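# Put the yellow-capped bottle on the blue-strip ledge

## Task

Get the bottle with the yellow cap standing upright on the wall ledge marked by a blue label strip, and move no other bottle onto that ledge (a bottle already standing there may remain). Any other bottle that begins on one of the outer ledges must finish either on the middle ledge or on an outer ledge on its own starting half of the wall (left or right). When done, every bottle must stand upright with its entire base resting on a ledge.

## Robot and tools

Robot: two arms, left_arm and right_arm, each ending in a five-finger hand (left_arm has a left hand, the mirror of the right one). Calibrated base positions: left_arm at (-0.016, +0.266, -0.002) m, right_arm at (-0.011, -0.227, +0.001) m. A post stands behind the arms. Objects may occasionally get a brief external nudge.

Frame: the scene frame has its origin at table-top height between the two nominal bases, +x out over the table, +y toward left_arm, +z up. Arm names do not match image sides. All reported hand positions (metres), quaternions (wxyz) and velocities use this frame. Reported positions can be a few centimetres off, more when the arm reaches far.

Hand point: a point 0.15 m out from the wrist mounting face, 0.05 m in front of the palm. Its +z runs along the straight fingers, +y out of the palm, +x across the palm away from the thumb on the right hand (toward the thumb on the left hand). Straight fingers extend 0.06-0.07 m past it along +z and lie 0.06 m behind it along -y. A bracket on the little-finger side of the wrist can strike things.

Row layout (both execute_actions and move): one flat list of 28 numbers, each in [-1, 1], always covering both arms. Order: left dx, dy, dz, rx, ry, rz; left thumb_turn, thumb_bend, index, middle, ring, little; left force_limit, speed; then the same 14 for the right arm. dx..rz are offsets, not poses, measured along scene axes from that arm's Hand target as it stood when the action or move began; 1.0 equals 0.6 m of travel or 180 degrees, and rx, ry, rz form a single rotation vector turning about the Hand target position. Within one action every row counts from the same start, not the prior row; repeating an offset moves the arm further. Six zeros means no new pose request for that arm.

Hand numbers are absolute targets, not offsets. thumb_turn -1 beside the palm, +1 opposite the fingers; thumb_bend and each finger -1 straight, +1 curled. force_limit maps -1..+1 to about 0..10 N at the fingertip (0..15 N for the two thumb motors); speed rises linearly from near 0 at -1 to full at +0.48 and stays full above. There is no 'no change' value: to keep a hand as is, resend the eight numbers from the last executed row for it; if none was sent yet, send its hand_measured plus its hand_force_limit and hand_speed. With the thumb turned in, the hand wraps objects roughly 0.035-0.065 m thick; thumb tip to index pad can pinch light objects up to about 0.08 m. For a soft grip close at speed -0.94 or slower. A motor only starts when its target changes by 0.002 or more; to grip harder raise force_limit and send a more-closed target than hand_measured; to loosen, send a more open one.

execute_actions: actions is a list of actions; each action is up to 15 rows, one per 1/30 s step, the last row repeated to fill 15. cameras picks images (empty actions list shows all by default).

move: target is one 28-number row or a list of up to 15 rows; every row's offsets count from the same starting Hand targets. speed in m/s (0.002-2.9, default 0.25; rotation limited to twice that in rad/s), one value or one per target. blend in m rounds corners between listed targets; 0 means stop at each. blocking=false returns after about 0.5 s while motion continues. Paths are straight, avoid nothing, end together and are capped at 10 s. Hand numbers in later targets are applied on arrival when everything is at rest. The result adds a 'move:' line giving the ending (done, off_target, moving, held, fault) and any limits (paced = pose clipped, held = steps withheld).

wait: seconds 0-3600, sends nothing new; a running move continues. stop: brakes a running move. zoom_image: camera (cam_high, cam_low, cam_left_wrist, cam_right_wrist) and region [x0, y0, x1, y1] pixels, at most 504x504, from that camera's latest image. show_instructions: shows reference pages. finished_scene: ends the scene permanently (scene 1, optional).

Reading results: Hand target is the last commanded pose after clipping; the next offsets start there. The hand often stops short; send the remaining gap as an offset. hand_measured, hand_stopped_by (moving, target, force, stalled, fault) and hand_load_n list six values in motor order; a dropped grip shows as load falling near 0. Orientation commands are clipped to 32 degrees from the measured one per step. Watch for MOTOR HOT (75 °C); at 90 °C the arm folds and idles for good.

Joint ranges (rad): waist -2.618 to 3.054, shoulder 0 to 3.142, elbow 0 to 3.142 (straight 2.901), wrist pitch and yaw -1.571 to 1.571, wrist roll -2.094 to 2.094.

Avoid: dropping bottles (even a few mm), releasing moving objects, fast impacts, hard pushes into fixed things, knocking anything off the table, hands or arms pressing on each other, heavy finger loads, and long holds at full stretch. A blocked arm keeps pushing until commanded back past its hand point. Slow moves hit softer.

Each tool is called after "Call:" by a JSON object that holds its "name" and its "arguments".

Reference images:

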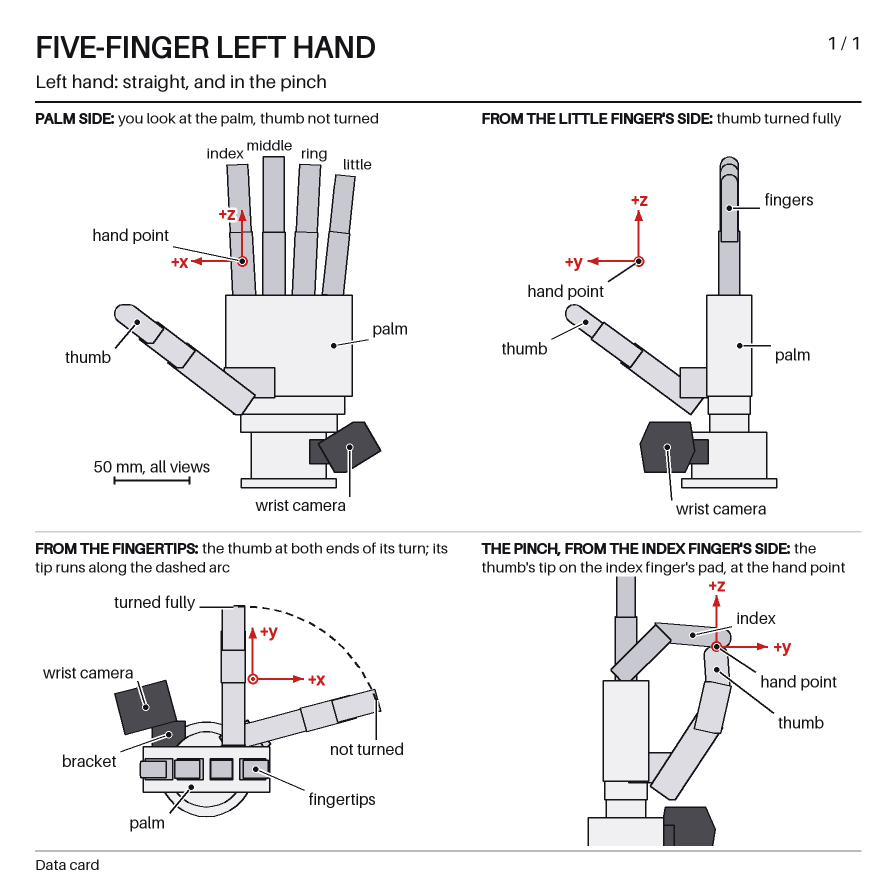

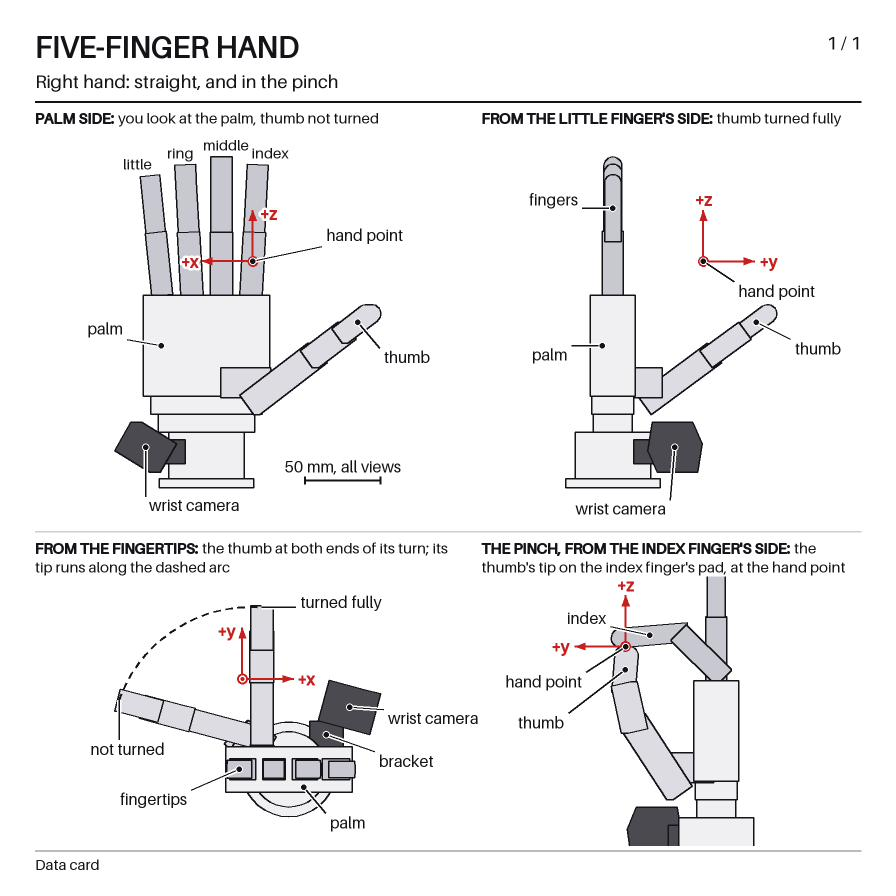

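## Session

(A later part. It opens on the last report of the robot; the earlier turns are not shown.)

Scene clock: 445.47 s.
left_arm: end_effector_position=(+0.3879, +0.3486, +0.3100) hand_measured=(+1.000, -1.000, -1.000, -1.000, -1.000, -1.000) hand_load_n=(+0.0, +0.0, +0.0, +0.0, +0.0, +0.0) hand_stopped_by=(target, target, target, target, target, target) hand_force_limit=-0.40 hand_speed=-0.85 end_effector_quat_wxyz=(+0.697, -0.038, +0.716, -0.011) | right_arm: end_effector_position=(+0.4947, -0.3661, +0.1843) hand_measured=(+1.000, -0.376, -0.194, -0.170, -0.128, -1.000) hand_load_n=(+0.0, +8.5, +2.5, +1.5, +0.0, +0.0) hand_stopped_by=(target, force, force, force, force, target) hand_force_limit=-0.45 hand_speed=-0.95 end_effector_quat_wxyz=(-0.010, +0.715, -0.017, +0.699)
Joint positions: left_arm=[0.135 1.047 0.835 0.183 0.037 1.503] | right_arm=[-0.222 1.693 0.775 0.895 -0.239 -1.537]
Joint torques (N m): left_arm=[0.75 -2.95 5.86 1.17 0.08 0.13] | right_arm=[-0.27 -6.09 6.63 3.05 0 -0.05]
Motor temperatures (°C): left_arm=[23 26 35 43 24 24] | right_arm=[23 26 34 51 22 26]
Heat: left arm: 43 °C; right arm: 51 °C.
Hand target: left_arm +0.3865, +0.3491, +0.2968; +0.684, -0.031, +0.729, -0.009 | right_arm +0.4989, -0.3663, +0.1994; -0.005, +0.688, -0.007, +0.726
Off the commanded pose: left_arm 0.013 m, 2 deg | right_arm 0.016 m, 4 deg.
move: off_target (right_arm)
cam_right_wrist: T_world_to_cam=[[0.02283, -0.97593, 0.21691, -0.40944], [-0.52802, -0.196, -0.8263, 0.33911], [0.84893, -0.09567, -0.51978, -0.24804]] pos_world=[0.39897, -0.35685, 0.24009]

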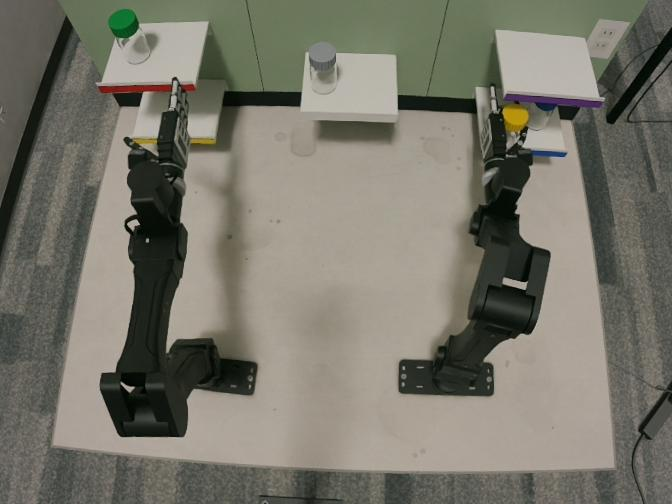

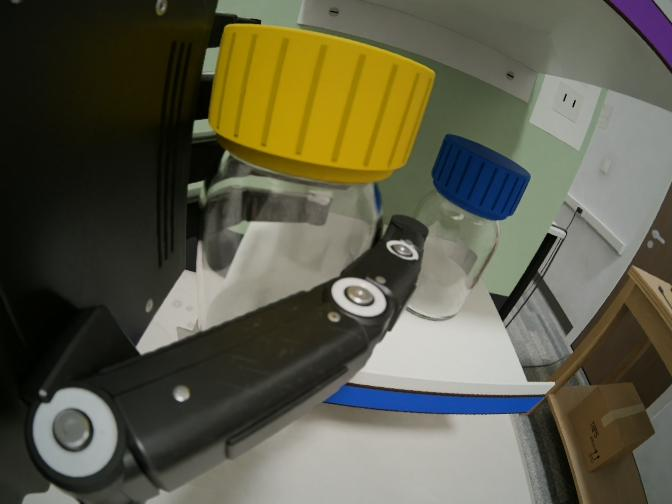

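Call:
{"name": "move", "arguments": {"target": [[0,0,0,0,0,0, 1,-1,-1,-1,-1,-1,-0.4,-0.85,0.0,-0.002,0.022,0.002,-0.004,0,1,-0.372,0.25,0.25,0.2,-1,-0.45,-0.95],[0,0,0,0,0,0, 1,-1,-1,-1,-1,-1,-0.4,-0.85,0.095,-0.005,0.022,0.002,-0.004,0,1,-0.372,0.25,0.25,0.2,-1,-0.45,-0.95]], "speed": 0.07, "blend": 0.01, "cameras": ["cam_high","cam_right_wrist"]}}

Call:
{"name": "zoom_image", "arguments": {"camera": "cam_high", "region": [480, 80, 580, 200]}}

Scene clock: 450.77 s.
left_arm: end_effector_position=(+0.3879, +0.3486, +0.3100) hand_measured=(+1.000, -1.000, -1.000, -1.000, -1.000, -1.000) hand_load_n=(+0.5, +0.0, +0.0, +0.0, +0.0, -0.5) hand_stopped_by=(target, target, target, target, target, target) hand_force_limit=-0.40 hand_speed=-0.85 end_effector_quat_wxyz=(+0.697, -0.038, +0.716, -0.011) | right_arm: end_effector_position=(+0.5453, -0.3718, +0.2018) hand_measured=(+1.000, -0.376, -0.194, -0.170, -0.128, -1.000) hand_load_n=(+0.0, +8.0, +3.0, +1.5, +0.0, -0.5) hand_stopped_by=(target, force, force, force, force, target) hand_force_limit=-0.45 hand_speed=-0.95 end_effector_quat_wxyz=(-0.008, +0.696, -0.014, +0.718)
Joint positions: left_arm=[0.135 1.047 0.835 0.183 0.037 1.503] | right_arm=[-0.203 1.849 0.986 0.895 -0.22 -1.533]
Joint torques (N m): left_arm=[0.8 -2.82 5.85 1.16 0.07 0.13] | right_arm=[0.75 -7.31 10.88 2.26 0.07 -0.02]
Heat: left arm: 43 °C; right arm: 51 °C.
Hand target: left_arm +0.3865, +0.3491, +0.2968; +0.684, -0.031, +0.729, -0.009 | right_arm +0.5559, -0.3691, +0.2128; -0.008, +0.683, -0.009, +0.730
Off the commanded pose: left_arm 0.013 m, 2 deg | right_arm 0.015 m, 2 deg.
move: off_target (right_arm); blend cut to 0.0066 m at target 1
cam_right_wrist: T_world_to_cam=[[0.01096, -0.9741, 0.22587, -0.41459], [-0.48355, -0.20288, -0.85148, 0.35754], [0.87525, -0.09989, -0.47324, -0.3078]] pos_world=[0.44684, -0.36206, 0.25242]

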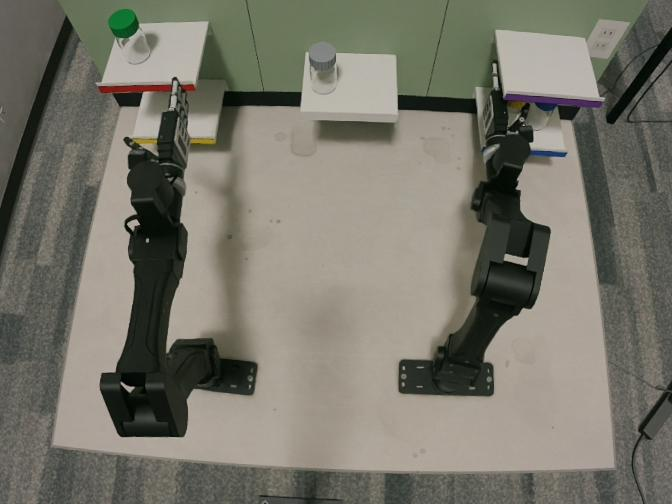

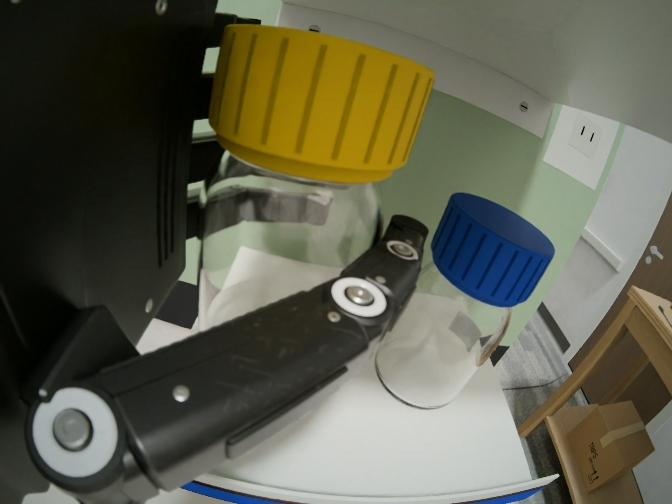

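Scaled by 4.200 from the camera's image (finer frame: 960x720).

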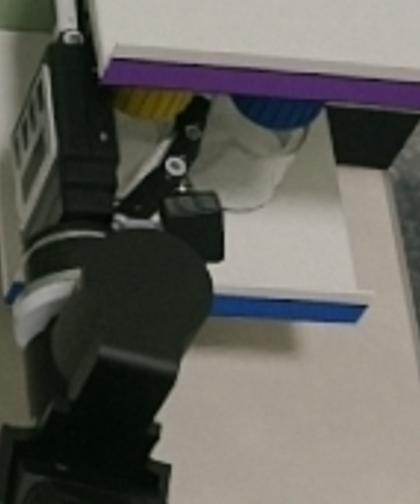

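Call:
{"name": "move", "arguments": {"target": [[0,0,0,0,0,0, 1,-1,-1,-1,-1,-1,-0.4,-0.85,0.01,0.006,-0.05,0.003,0.0,0,1,-0.372,0.25,0.25,0.2,-1,-0.45,-0.95]], "speed": 0.06, "cameras": ["cam_high","cam_right_wrist","cam_low"]}}

Call:
{"name": "zoom_image", "arguments": {"camera": "cam_high", "region": [480, 80, 580, 200]}}

Call:
{"name": "zoom_image", "arguments": {"camera": "cam_low", "region": [180, 180, 340, 300]}}

Scene clock: 457.17 s.
left_arm: end_effector_position=(+0.3879, +0.3486, +0.3100) hand_measured=(+1.000, -1.000, -1.000, -1.000, -1.000, -1.000) hand_load_n=(+0.0, +0.0, +0.0, +0.0, +0.0, +0.0) hand_stopped_by=(target, target, target, target, target, target) hand_force_limit=-0.40 hand_speed=-0.85 end_effector_quat_wxyz=(+0.697, -0.038, +0.716, -0.011) | right_arm: end_effector_position=(+0.5510, -0.3685, +0.1593) hand_measured=(+1.000, -0.376, -0.194, -0.170, -0.128, -1.000) hand_load_n=(+0.0, +8.5, +2.5, +1.5, +0.0, +0.0) hand_stopped_by=(target, force, force, force, force, target) hand_force_limit=-0.45 hand_speed=-0.95 end_effector_quat_wxyz=(-0.015, +0.721, -0.024, +0.693)
Joint positions: left_arm=[0.135 1.047 0.835 0.183 0.037 1.503] | right_arm=[-0.191 1.927 0.986 0.9 -0.207 -1.525]
Joint torques (N m): left_arm=[0.79 -2.95 5.91 1.15 0.08 0.13] | right_arm=[0.75 -7.5 8.42 3.23 0.08 0.02]
Heat: left arm: 43 °C; right arm: 51 °C.
Hand target: left_arm +0.3865, +0.3491, +0.2968; +0.684, -0.031, +0.729, -0.009 | right_arm +0.5619, -0.3656, +0.1827; -0.011, +0.683, -0.012, +0.730
Off the commanded pose: left_arm 0.013 m, 2 deg | right_arm 0.026 m, 6 deg.
move: off_target (right_arm)
cam_right_wrist: T_world_to_cam=[[0.02465, -0.97921, 0.20132, -0.40727], [-0.5435, -0.18215, -0.81941, 0.36023], [0.83905, -0.08922, -0.53669, -0.29857]] pos_world=[0.45634, -0.35983, 0.21693]
Images, in order (width x height): cam_high 672x504, cam_low 672x504, cam_right_wrist 672x504.

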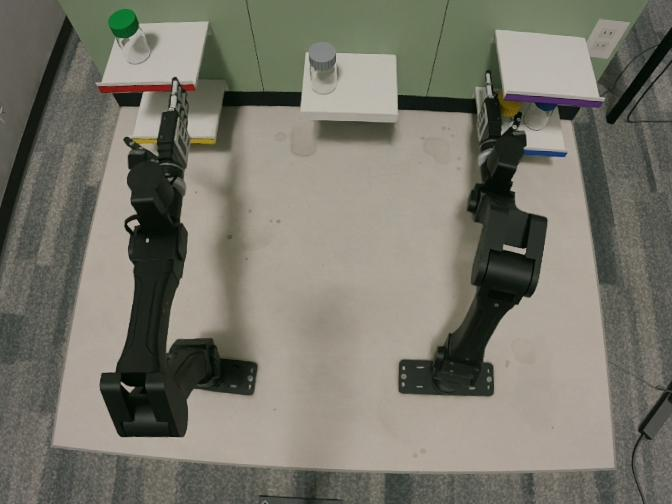

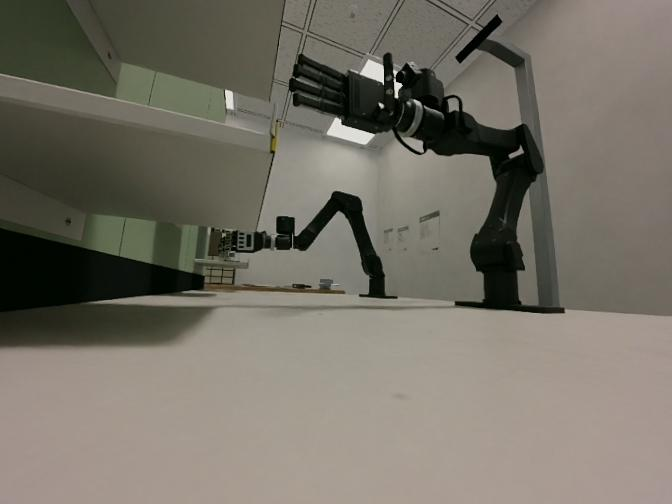

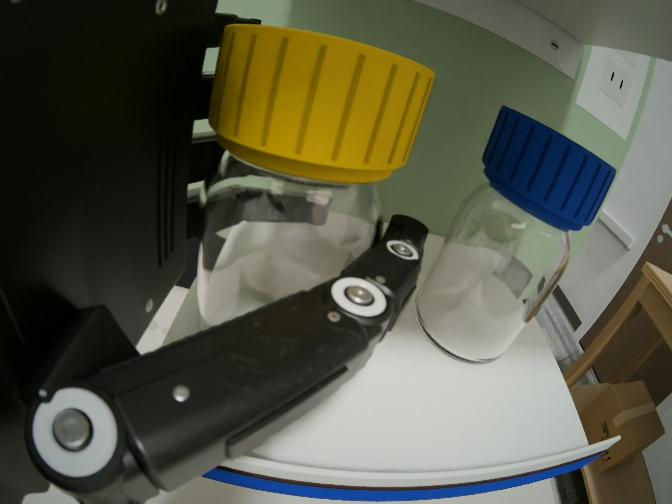

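Scaled by 4.200 from the camera's image (finer frame: 960x720).

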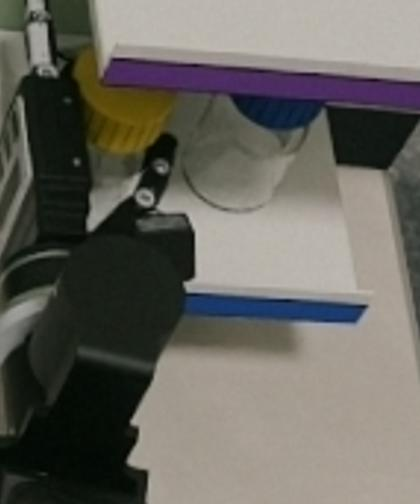

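Scaled by 3.150 from the camera's image (finer frame: 960x720).

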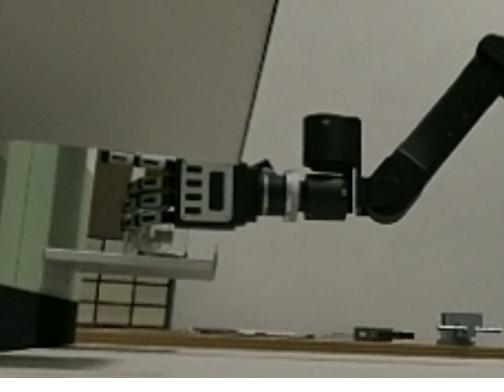

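Call:
{"name": "zoom_image", "arguments": {"camera": "cam_low", "region": [190, 215, 270, 280]}}

Call:
{"name": "zoom_image", "arguments": {"camera": "cam_right_wrist", "region": [180, 130, 500, 400]}}

Scaled by 6.300 from the camera's image (finer frame: 960x720).

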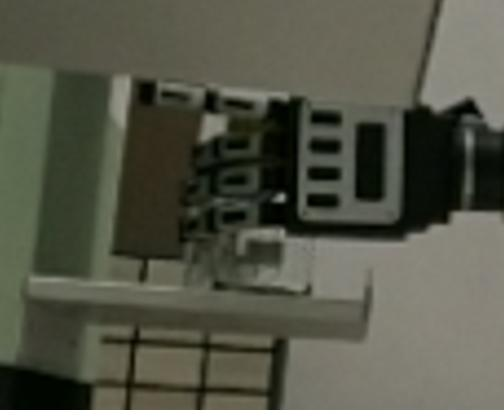

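Scaled by 1.575 from the camera's image (finer frame: 960x720).

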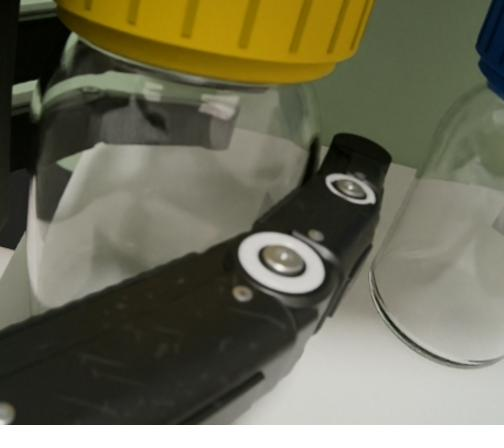

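Call:
{"name": "move", "arguments": {"target": [[0,0,0,0,0,0, 1,-1,-1,-1,-1,-1,-0.4,-0.85,0.0,0.0,0.006,-0.009,-0.012,0,1,-0.372,0.25,0.25,0.2,-1,-0.45,-0.95]], "speed": 0.04, "cameras": ["cam_high","cam_right_wrist","cam_low"]}}

Call:
{"name": "zoom_image", "arguments": {"camera": "cam_low", "region": [190, 215, 270, 280]}}

Call:
{"name": "zoom_image", "arguments": {"camera": "cam_high", "region": [480, 80, 580, 200]}}

Scene clock: 466.23 s.
left_arm: end_effector_position=(+0.3879, +0.3486, +0.3100) hand_measured=(+1.000, -1.000, -1.000, -1.000, -1.000, -1.000) hand_load_n=(+0.0, +0.0, +0.0, +0.0, +0.0, +0.0) hand_stopped_by=(target, target, target, target, target, target) hand_force_limit=-0.40 hand_speed=-0.85 end_effector_quat_wxyz=(+0.697, -0.038, +0.716, -0.011) | right_arm: end_effector_position=(+0.5544, -0.3692, +0.1650) hand_measured=(+1.000, -0.376, -0.194, -0.170, -0.128, -1.000) hand_load_n=(+0.0, +8.0, +2.5, +1.0, +0.0, +0.0) hand_stopped_by=(target, force, force, force, force, target) hand_force_limit=-0.45 hand_speed=-0.95 end_effector_quat_wxyz=(-0.012, +0.706, -0.020, +0.708)
Joint positions: left_arm=[0.135 1.047 0.835 0.183 0.037 1.503] | right_arm=[-0.191 1.949 0.986 0.966 -0.207 -1.525]
Joint torques (N m): left_arm=[0.7 -2.95 5.94 1.16 0.08 0.17] | right_arm=[0.87 -7.68 7.32 3.23 0.08 -0.2]
Heat: left arm: 43 °C; right arm: 52 °C.
Hand target: left_arm +0.3865, +0.3491, +0.2968; +0.684, -0.031, +0.729, -0.009 | right_arm +0.5619, -0.3656, +0.1863; -0.001, +0.670, -0.002, +0.743
Off the commanded pose: left_arm 0.013 m, 2 deg | right_arm 0.023 m, 6 deg.
move: off_target (right_arm)
cam_right_wrist: T_world_to_cam=[[0.01581, -0.97726, 0.21147, -0.4053], [-0.50801, -0.19002, -0.84013, 0.34755], [0.8612, -0.09415, -0.49946, -0.31866]] pos_world=[0.4574, -0.36004, 0.21854]
Images, in order (width x height): cam_high 672x504, cam_low 672x504, cam_right_wrist 672x504.

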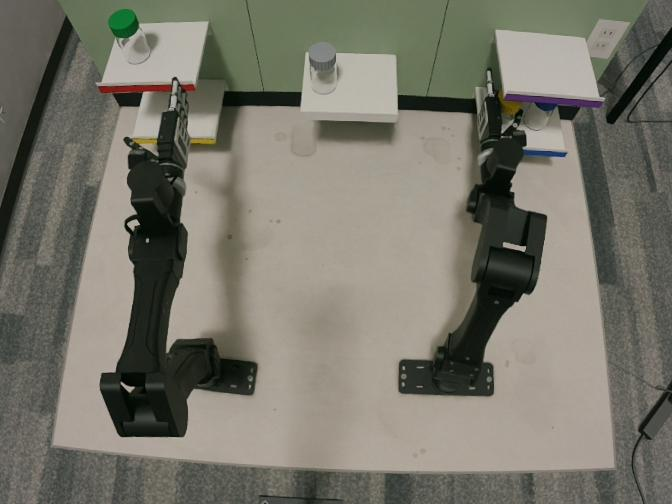

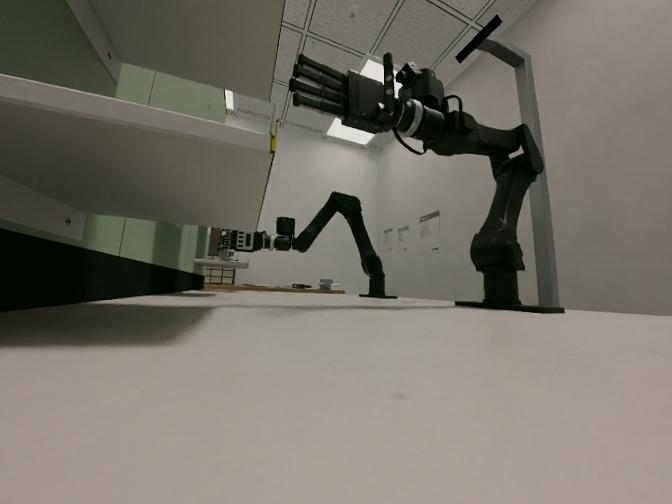

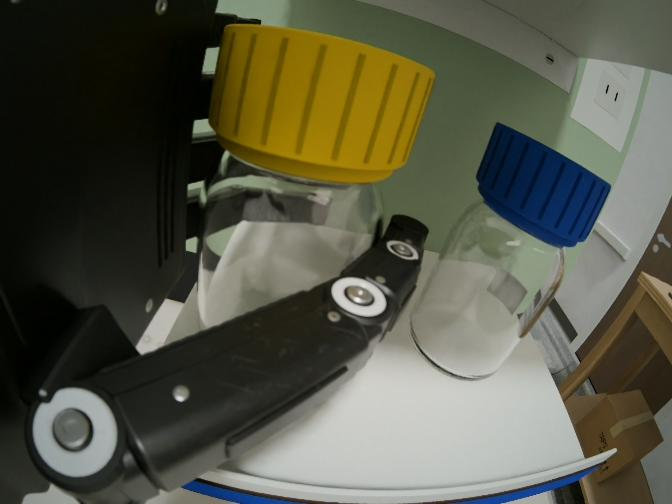

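Scaled by 6.300 from the camera's image (finer frame: 960x720).

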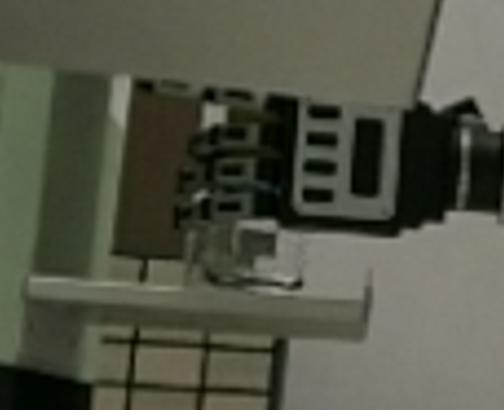

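Scaled by 4.200 from the camera's image (finer frame: 960x720).

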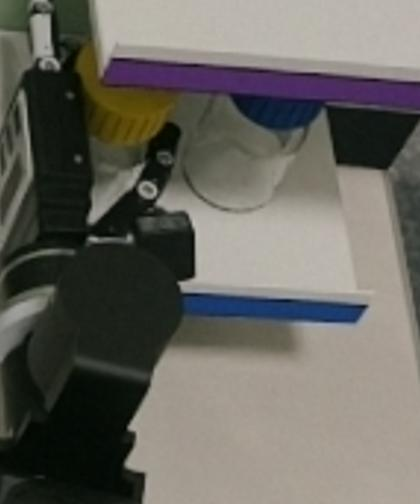

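Call:
{"name": "move", "arguments": {"target": [[0,0,0,0,0,0, 1,-1,-1,-1,-1,-1,-0.4,-0.85,0.0,0.0,-0.011,-0.006,-0.003,0,1,-0.372,0.25,0.25,0.2,-1,-0.45,-0.95]], "speed": 0.03, "cameras": ["cam_high","cam_right_wrist","cam_low"]}}

Call:
{"name": "zoom_image", "arguments": {"camera": "cam_low", "region": [190, 215, 270, 280]}}

Scene clock: 469.27 s.
left_arm: end_effector_position=(+0.3879, +0.3486, +0.3100) hand_measured=(+1.000, -1.000, -1.000, -1.000, -1.000, -1.000) hand_load_n=(+0.0, +0.0, +0.0, +0.0, +0.0, +0.0) hand_stopped_by=(target, target, target, target, target, target) hand_force_limit=-0.40 hand_speed=-0.85 end_effector_quat_wxyz=(+0.697, -0.038, +0.716, -0.011) | right_arm: end_effector_position=(+0.5570, -0.3702, +0.1629) hand_measured=(+1.000, -0.376, -0.194, -0.170, -0.128, -1.000) hand_load_n=(+0.0, +8.5, +2.5, +1.5, +0.0, +0.0) hand_stopped_by=(target, force, force, force, force, target) hand_force_limit=-0.45 hand_speed=-0.95 end_effector_quat_wxyz=(-0.007, +0.699, -0.015, +0.715)
Joint positions: left_arm=[0.135 1.047 0.835 0.183 0.037 1.503] | right_arm=[-0.191 1.978 0.986 1.013 -0.207 -1.536]
Joint torques (N m): left_arm=[0.73 -2.93 5.87 1.16 0.08 0.14] | right_arm=[0.9 -7.76 6.3 3.24 0.07 -0.28]
Heat: left arm: 43 °C; right arm: 53 °C.
Hand target: left_arm +0.3865, +0.3491, +0.2968; +0.684, -0.031, +0.729, -0.009 | right_arm +0.5619, -0.3656, +0.1797; +0.005, +0.666, +0.005, +0.746
Off the commanded pose: left_arm 0.013 m, 2 deg | right_arm 0.018 m, 6 deg.
move: off_target (right_arm)
cam_right_wrist: T_world_to_cam=[[0.01162, -0.97401, 0.22619, -0.40473], [-0.49216, -0.20247, -0.84663, 0.33448], [0.87043, -0.10149, -0.48173, -0.33283]] pos_world=[0.45902, -0.36026, 0.2144]
Images, in order (width x height): cam_high 672x504, cam_low 672x504, cam_right_wrist 672x504.

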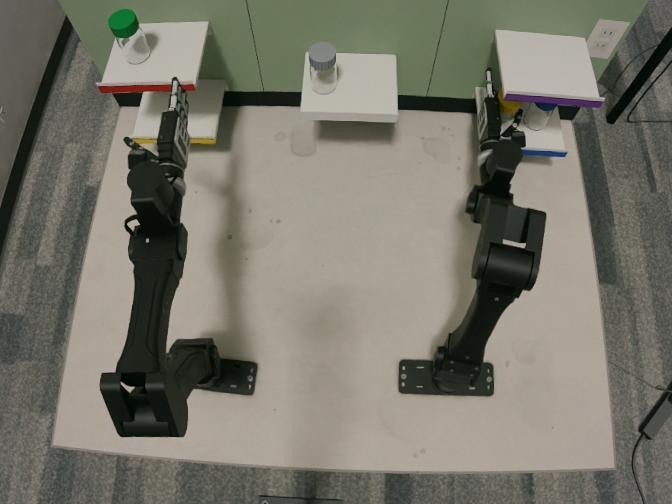

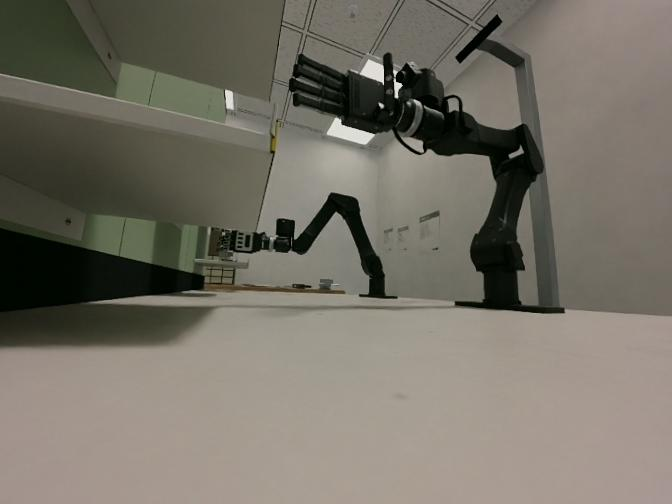

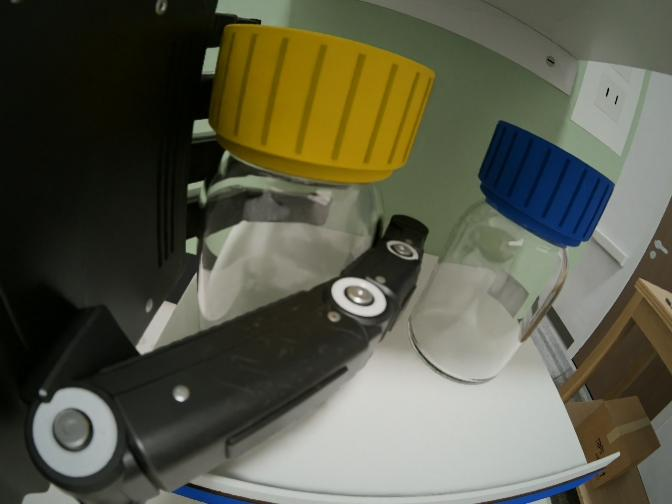

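Scaled by 6.300 from the camera's image (finer frame: 960x720).

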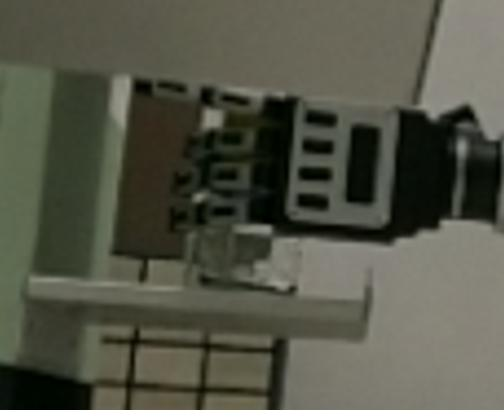

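Call:
{"name": "move", "arguments": {"target": [[0,0,0,0,0,0, 1,-1,-1,-1,-1,-1,-0.4,-0.85,0.0,0.0,-0.008,0.0,0.006,0,1,-0.372,0.25,0.25,0.2,-1,-0.45,-0.95]], "speed": 0.03, "cameras": ["cam_low","cam_right_wrist"]}}

Call:
{"name": "zoom_image", "arguments": {"camera": "cam_low", "region": [190, 215, 270, 280]}}

Scene clock: 472.27 s.
left_arm: end_effector_position=(+0.3879, +0.3486, +0.3100) hand_measured=(+1.000, -1.000, -1.000, -1.000, -1.000, -1.000) hand_load_n=(+0.0, +0.0, +0.0, +0.0, +0.0, +0.0) hand_stopped_by=(target, target, target, target, target, target) hand_force_limit=-0.40 hand_speed=-0.85 end_effector_quat_wxyz=(+0.697, -0.038, +0.716, -0.011) | right_arm: end_effector_position=(+0.5570, -0.3703, +0.1632) hand_measured=(+1.000, -0.376, -0.194, -0.170, -0.128, -1.000) hand_load_n=(+0.0, +8.0, +2.5, +1.5, +0.0, +0.0) hand_stopped_by=(target, force, force, force, force, target) hand_force_limit=-0.45 hand_speed=-0.95 end_effector_quat_wxyz=(-0.005, +0.699, -0.013, +0.715)
Joint positions: left_arm=[0.135 1.047 0.835 0.183 0.037 1.503] | right_arm=[-0.191 1.978 0.986 1.013 -0.207 -1.54]
Joint torques (N m): left_arm=[0.72 -2.93 5.89 1.16 0.08 0.13] | right_arm=[0.88 -7.54 6.52 3.08 0.07 -0.28]
Heat: left arm: 43 °C; right arm: 54 °C.
Hand target: left_arm +0.3865, +0.3491, +0.2968; +0.684, -0.031, +0.729, -0.009 | right_arm +0.5619, -0.3656, +0.1749; +0.005, +0.673, +0.005, +0.739
Off the commanded pose: left_arm 0.013 m, 2 deg | right_arm 0.014 m, 5 deg.
move: off_target (right_arm)
cam_right_wrist: T_world_to_cam=[[0.01154, -0.97296, 0.23069, -0.40523], [-0.49226, -0.20634, -0.84564, 0.33312], [0.87037, -0.1038, -0.48133, -0.33361]] pos_world=[0.45902, -0.36017, 0.2146]

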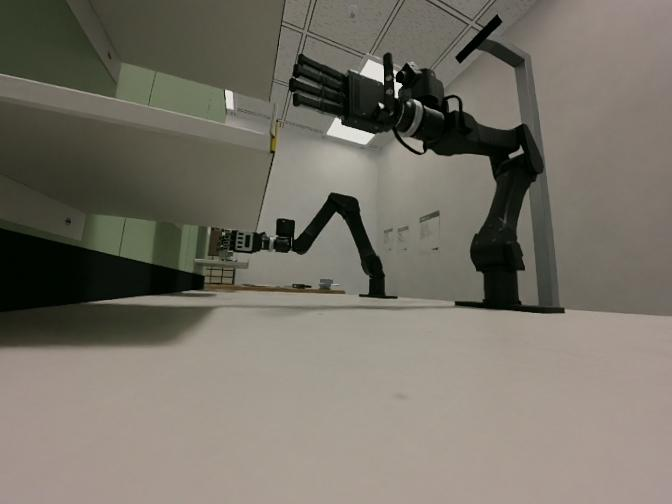

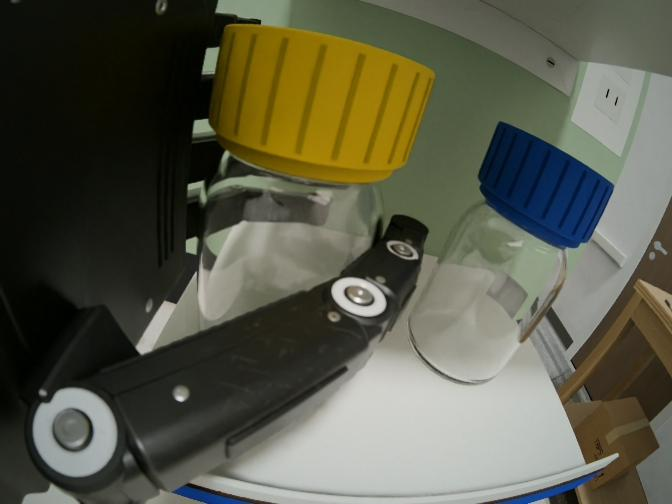

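Scaled by 6.300 from the camera's image (finer frame: 960x720).

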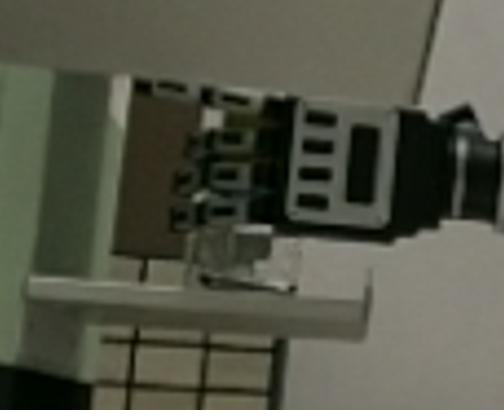

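Call:
{"name": "move", "arguments": {"target": [[0,0,0,0,0,0, 1,-1,-1,-1,-1,-1,-0.4,-0.85,0.0,0.0,-0.01,0.0,0.006,0,1,-0.372,0.25,0.25,0.2,-1,-0.45,-0.95]], "speed": 0.03, "cameras": ["cam_low","cam_right_wrist"]}}

Call:
{"name": "zoom_image", "arguments": {"camera": "cam_low", "region": [190, 215, 270, 280]}}

Scene clock: 474.53 s.
left_arm: end_effector_position=(+0.3879, +0.3486, +0.3100) hand_measured=(+1.000, -1.000, -1.000, -1.000, -1.000, -1.000) hand_load_n=(+0.0, +0.0, +0.0, +0.0, +0.0, +0.0) hand_stopped_by=(target, target, target, target, target, target) hand_force_limit=-0.40 hand_speed=-0.85 end_effector_quat_wxyz=(+0.697, -0.038, +0.716, -0.011) | right_arm: end_effector_position=(+0.5573, -0.3702, +0.1602) hand_measured=(+1.000, -0.376, -0.194, -0.170, -0.128, -1.000) hand_load_n=(+0.0, +8.0, +2.5, +1.5, +0.0, +0.0) hand_stopped_by=(target, force, force, force, force, target) hand_force_limit=-0.45 hand_speed=-0.95 end_effector_quat_wxyz=(-0.005, +0.701, -0.011, +0.713)
Joint positions: left_arm=[0.135 1.047 0.835 0.183 0.037 1.503] | right_arm=[-0.191 1.983 0.986 1.013 -0.208 -1.545]
Joint torques (N m): left_arm=[0.75 -2.93 5.96 1.16 0.08 0.13] | right_arm=[0.92 -7.69 6.56 2.93 0.05 -0.26]
Heat: left arm: 43 °C; right arm: 54 °C.
Hand target: left_arm +0.3865, +0.3491, +0.2968; +0.684, -0.031, +0.729, -0.009 | right_arm +0.5619, -0.3656, +0.1689; +0.005, +0.680, +0.005, +0.733
Off the commanded pose: left_arm 0.013 m, 2 deg | right_arm 0.011 m, 4 deg.
move: off_target (right_arm)
cam_right_wrist: T_world_to_cam=[[0.01425, -0.97214, 0.23395, -0.40614], [-0.49672, -0.20994, -0.84214, 0.33142], [0.8678, -0.10421, -0.48587, -0.33327]] pos_world=[0.45962, -0.35997, 0.21219]

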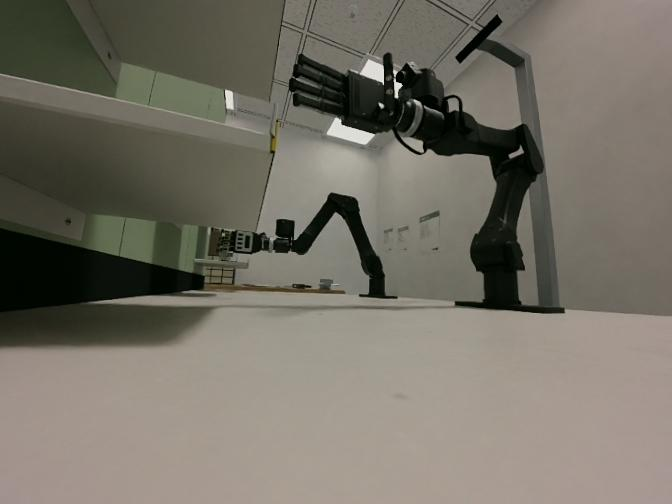

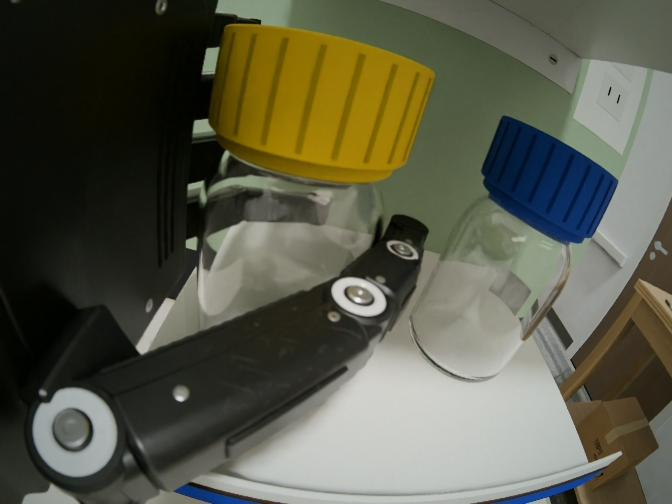

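Scaled by 6.300 from the camera's image (finer frame: 960x720).

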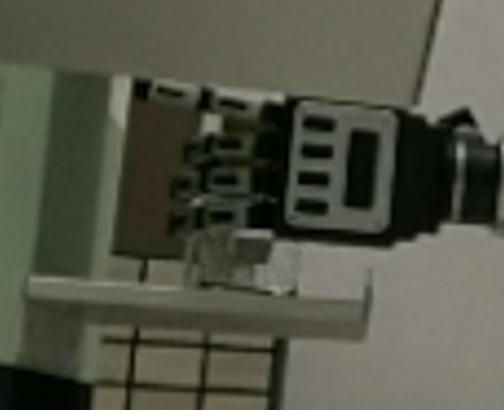

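Call:
{"name": "move", "arguments": {"target": [[0,0,0,0,0,0, 1,-1,-1,-1,-1,-1,-0.4,-0.85,0.0,0.0,-0.008,0.0,0.004,0,1,-0.372,0.25,0.25,0.2,-1,-0.45,-0.95]], "speed": 0.03, "cameras": ["cam_low","cam_right_wrist"]}}

Call:
{"name": "zoom_image", "arguments": {"camera": "cam_low", "region": [190, 215, 270, 280]}}

Scene clock: 476.70 s.
left_arm: end_effector_position=(+0.3879, +0.3486, +0.3100) hand_measured=(+1.000, -1.000, -1.000, -1.000, -1.000, -1.000) hand_load_n=(+0.0, +0.0, +0.0, +0.0, +0.0, +0.0) hand_stopped_by=(target, target, target, target, target, target) hand_force_limit=-0.40 hand_speed=-0.85 end_effector_quat_wxyz=(+0.697, -0.038, +0.716, -0.011) | right_arm: end_effector_position=(+0.5576, -0.3698, +0.1598) hand_measured=(+1.000, -0.376, -0.194, -0.170, -0.128, -1.000) hand_load_n=(+0.0, +8.0, +2.5, +2.0, +0.0, +0.0) hand_stopped_by=(target, force, force, force, force, target) hand_force_limit=-0.45 hand_speed=-0.95 end_effector_quat_wxyz=(-0.004, +0.702, -0.009, +0.712)
Joint positions: left_arm=[0.135 1.047 0.835 0.183 0.037 1.503] | right_arm=[-0.191 1.984 0.986 1.013 -0.211 -1.549]
Joint torques (N m): left_arm=[0.72 -2.91 5.91 1.16 0.07 0.11] | right_arm=[0.91 -7.41 6.53 2.86 0.06 -0.23]
Heat: left arm: 43 °C; right arm: 54 °C.
Hand target: left_arm +0.3865, +0.3491, +0.2968; +0.684, -0.031, +0.729, -0.009 | right_arm +0.5619, -0.3656, +0.1641; +0.005, +0.685, +0.005, +0.729
Off the commanded pose: left_arm 0.013 m, 2 deg | right_arm 0.007 m, 3 deg.
move: off_target (right_arm)
cam_right_wrist: T_world_to_cam=[[0.01744, -0.97106, 0.23821, -0.40776], [-0.49702, -0.21515, -0.84064, 0.32933], [0.86757, -0.10373, -0.48639, -0.33326]] pos_world=[0.45992, -0.35967, 0.2119]

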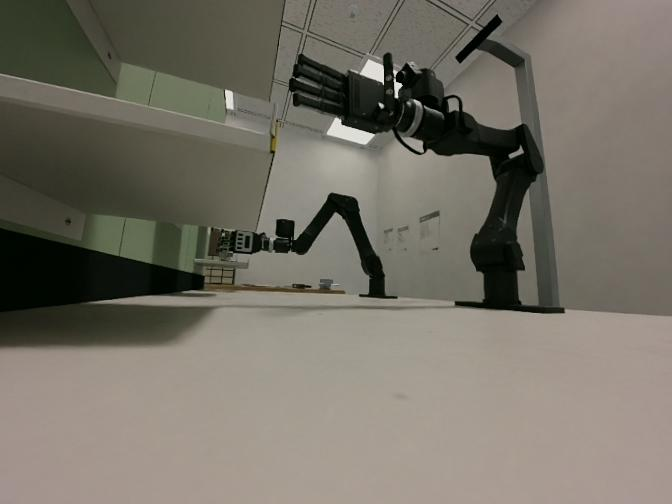

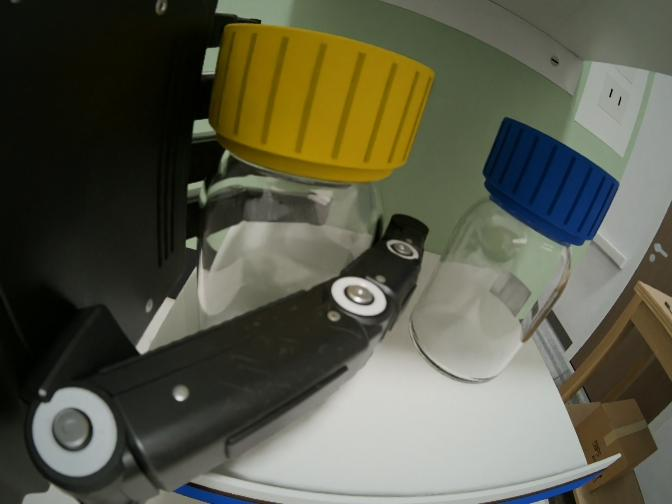

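Scaled by 6.300 from the camera's image (finer frame: 960x720).

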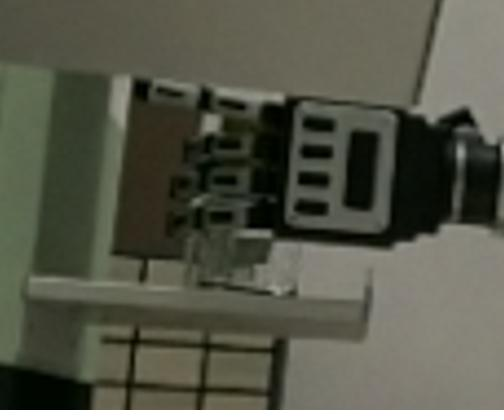

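Call:
{"name": "move", "arguments": {"target": [[0,0,0,0,0,0, 1,-1,-1,-1,-1,-1,-0.4,-0.85,0.0,0.0,-0.01,0.0,0.002,0,1,-0.372,0.25,0.25,0.2,-1,-0.45,-0.95]], "speed": 0.03, "cameras": ["cam_low","cam_right_wrist"]}}

Call:
{"name": "zoom_image", "arguments": {"camera": "cam_low", "region": [190, 215, 270, 280]}}

Scene clock: 478.67 s.
left_arm: end_effector_position=(+0.3879, +0.3486, +0.3100) hand_measured=(+1.000, -1.000, -1.000, -1.000, -1.000, -1.000) hand_load_n=(+0.0, +0.0, +0.0, +0.0, +0.0, +0.0) hand_stopped_by=(target, target, target, target, target, target) hand_force_limit=-0.40 hand_speed=-0.85 end_effector_quat_wxyz=(+0.697, -0.038, +0.716, -0.011) | right_arm: end_effector_position=(+0.5586, -0.3698, +0.1601) hand_measured=(+1.000, -0.376, -0.194, -0.170, -0.128, -1.000) hand_load_n=(+0.0, +8.5, +1.5, +2.0, +0.0, +0.0) hand_stopped_by=(target, force, force, force, force, target) hand_force_limit=-0.45 hand_speed=-0.95 end_effector_quat_wxyz=(-0.003, +0.698, -0.006, +0.716)
Joint positions: left_arm=[0.135 1.047 0.835 0.183 0.037 1.503] | right_arm=[-0.191 1.995 0.986 1.035 -0.213 -1.552]
Joint torques (N m): left_arm=[0.7 -2.86 5.87 1.16 0.09 0.13] | right_arm=[0.91 -7.2 6.19 2.76 0.05 -0.23]
Heat: left arm: 43 °C; right arm: 54 °C.
Hand target: left_arm +0.3865, +0.3491, +0.2968; +0.684, -0.031, +0.729, -0.009 | right_arm +0.5619, -0.3656, +0.1581; +0.005, +0.687, +0.005, +0.727
Off the commanded pose: left_arm 0.013 m, 2 deg | right_arm 0.006 m, 2 deg.
move: done
cam_right_wrist: T_world_to_cam=[[0.01622, -0.9697, 0.24376, -0.40749], [-0.48755, -0.22052, -0.84479, 0.32349], [0.87294, -0.10514, -0.47635, -0.33921]] pos_world=[0.46043, -0.35947, 0.21103]

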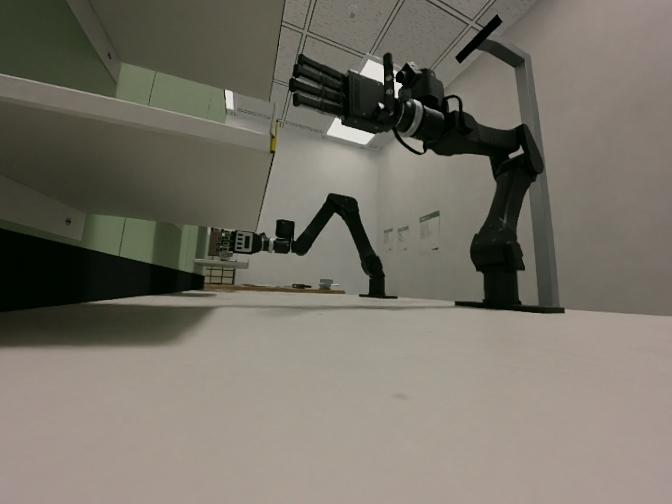

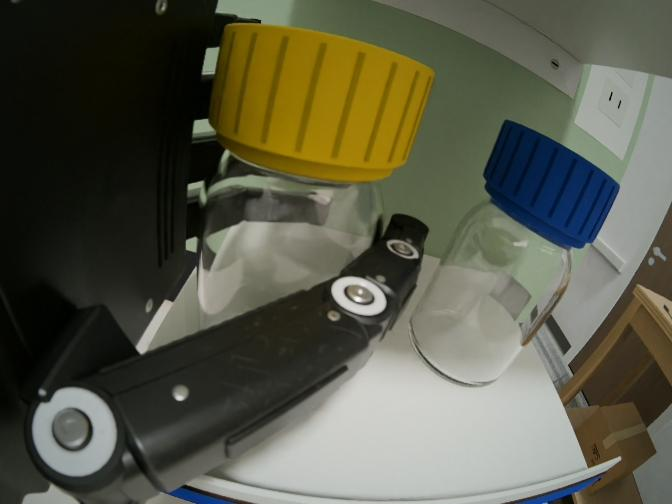

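Scaled by 6.300 from the camera's image (finer frame: 960x720).

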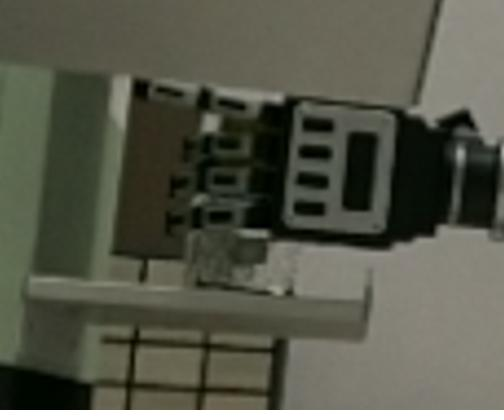

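Call:
{"name": "move", "arguments": {"target": [[0,0,0,0,0,0, 1,-1,-1,-1,-1,-1,-0.4,-0.85,0.0,0.0,0.02,0.0,0.002,0,1,-0.5,-0.36,-0.33,-0.3,-1,-0.45,-0.93]], "speed": 0.03, "cameras": ["cam_low","cam_right_wrist"]}}

Call:
{"name": "zoom_image", "arguments": {"camera": "cam_low", "region": [190, 215, 270, 280]}}

Scene clock: 482.17 s.
left_arm: end_effector_position=(+0.3879, +0.3486, +0.3100) hand_measured=(+1.000, -1.000, -1.000, -1.000, -1.000, -1.000) hand_load_n=(+0.5, +0.0, +0.0, +0.0, -0.5, +0.0) hand_stopped_by=(target, target, target, target, target, target) hand_force_limit=-0.40 hand_speed=-0.85 end_effector_quat_wxyz=(+0.697, -0.038, +0.716, -0.011) | right_arm: end_effector_position=(+0.5584, -0.3705, +0.1604) hand_measured=(+1.000, -0.500, -0.360, -0.330, -0.300, -1.000) hand_load_n=(+0.0, +0.0, +0.0, -0.5, +0.0, +0.0) hand_stopped_by=(target, target, target, target, target, target) hand_force_limit=-0.45 hand_speed=-0.93 end_effector_quat_wxyz=(+0.000, +0.698, -0.006, +0.716)
Joint positions: left_arm=[0.135 1.047 0.835 0.183 0.037 1.503] | right_arm=[-0.191 1.995 0.986 1.035 -0.21 -1.557]
Joint torques (N m): left_arm=[0.69 -2.88 5.9 1.15 0.08 0.14] | right_arm=[0.91 -9.91 7.57 2.21 0.06 -0.19]
Heat: left arm: 43 °C; right arm: 54 °C.
Hand target: left_arm +0.3865, +0.3491, +0.2968; +0.684, -0.031, +0.729, -0.009 | right_arm +0.5619, -0.3656, +0.1701; +0.005, +0.689, +0.006, +0.724
Off the commanded pose: left_arm 0.013 m, 2 deg | right_arm 0.011 m, 2 deg.
move: off_target (right_arm)
cam_right_wrist: T_world_to_cam=[[0.01311, -0.96865, 0.24807, -0.40685], [-0.48826, -0.2227, -0.84381, 0.32285], [0.8726, -0.11006, -0.47587, -0.34066]] pos_world=[0.46023, -0.35969, 0.21123]

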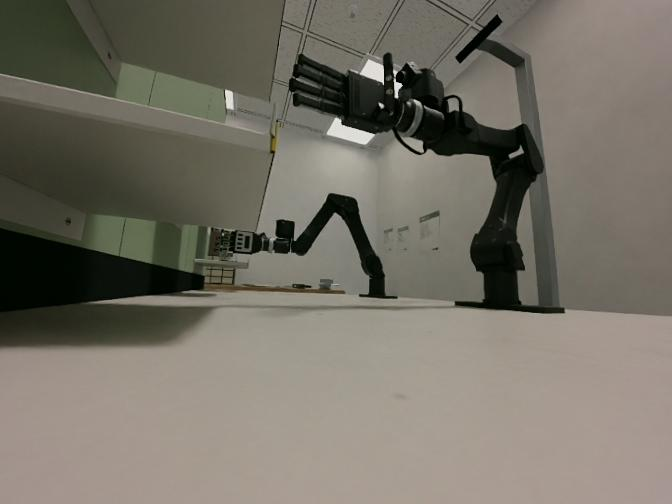

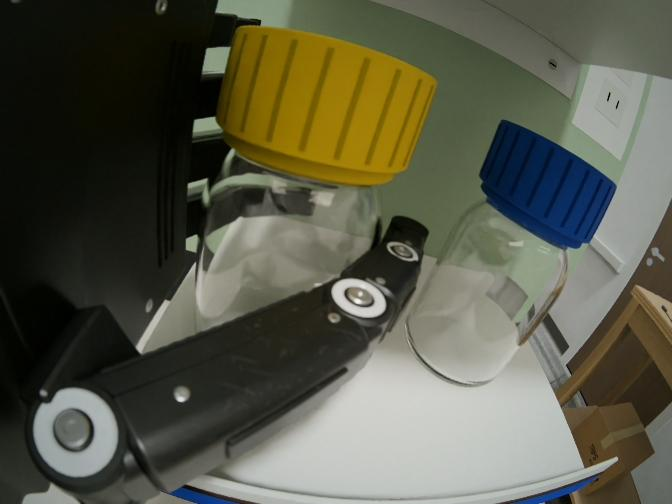

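Scaled by 6.300 from the camera's image (finer frame: 960x720).

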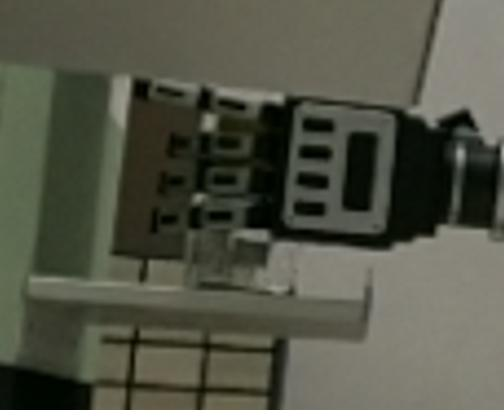

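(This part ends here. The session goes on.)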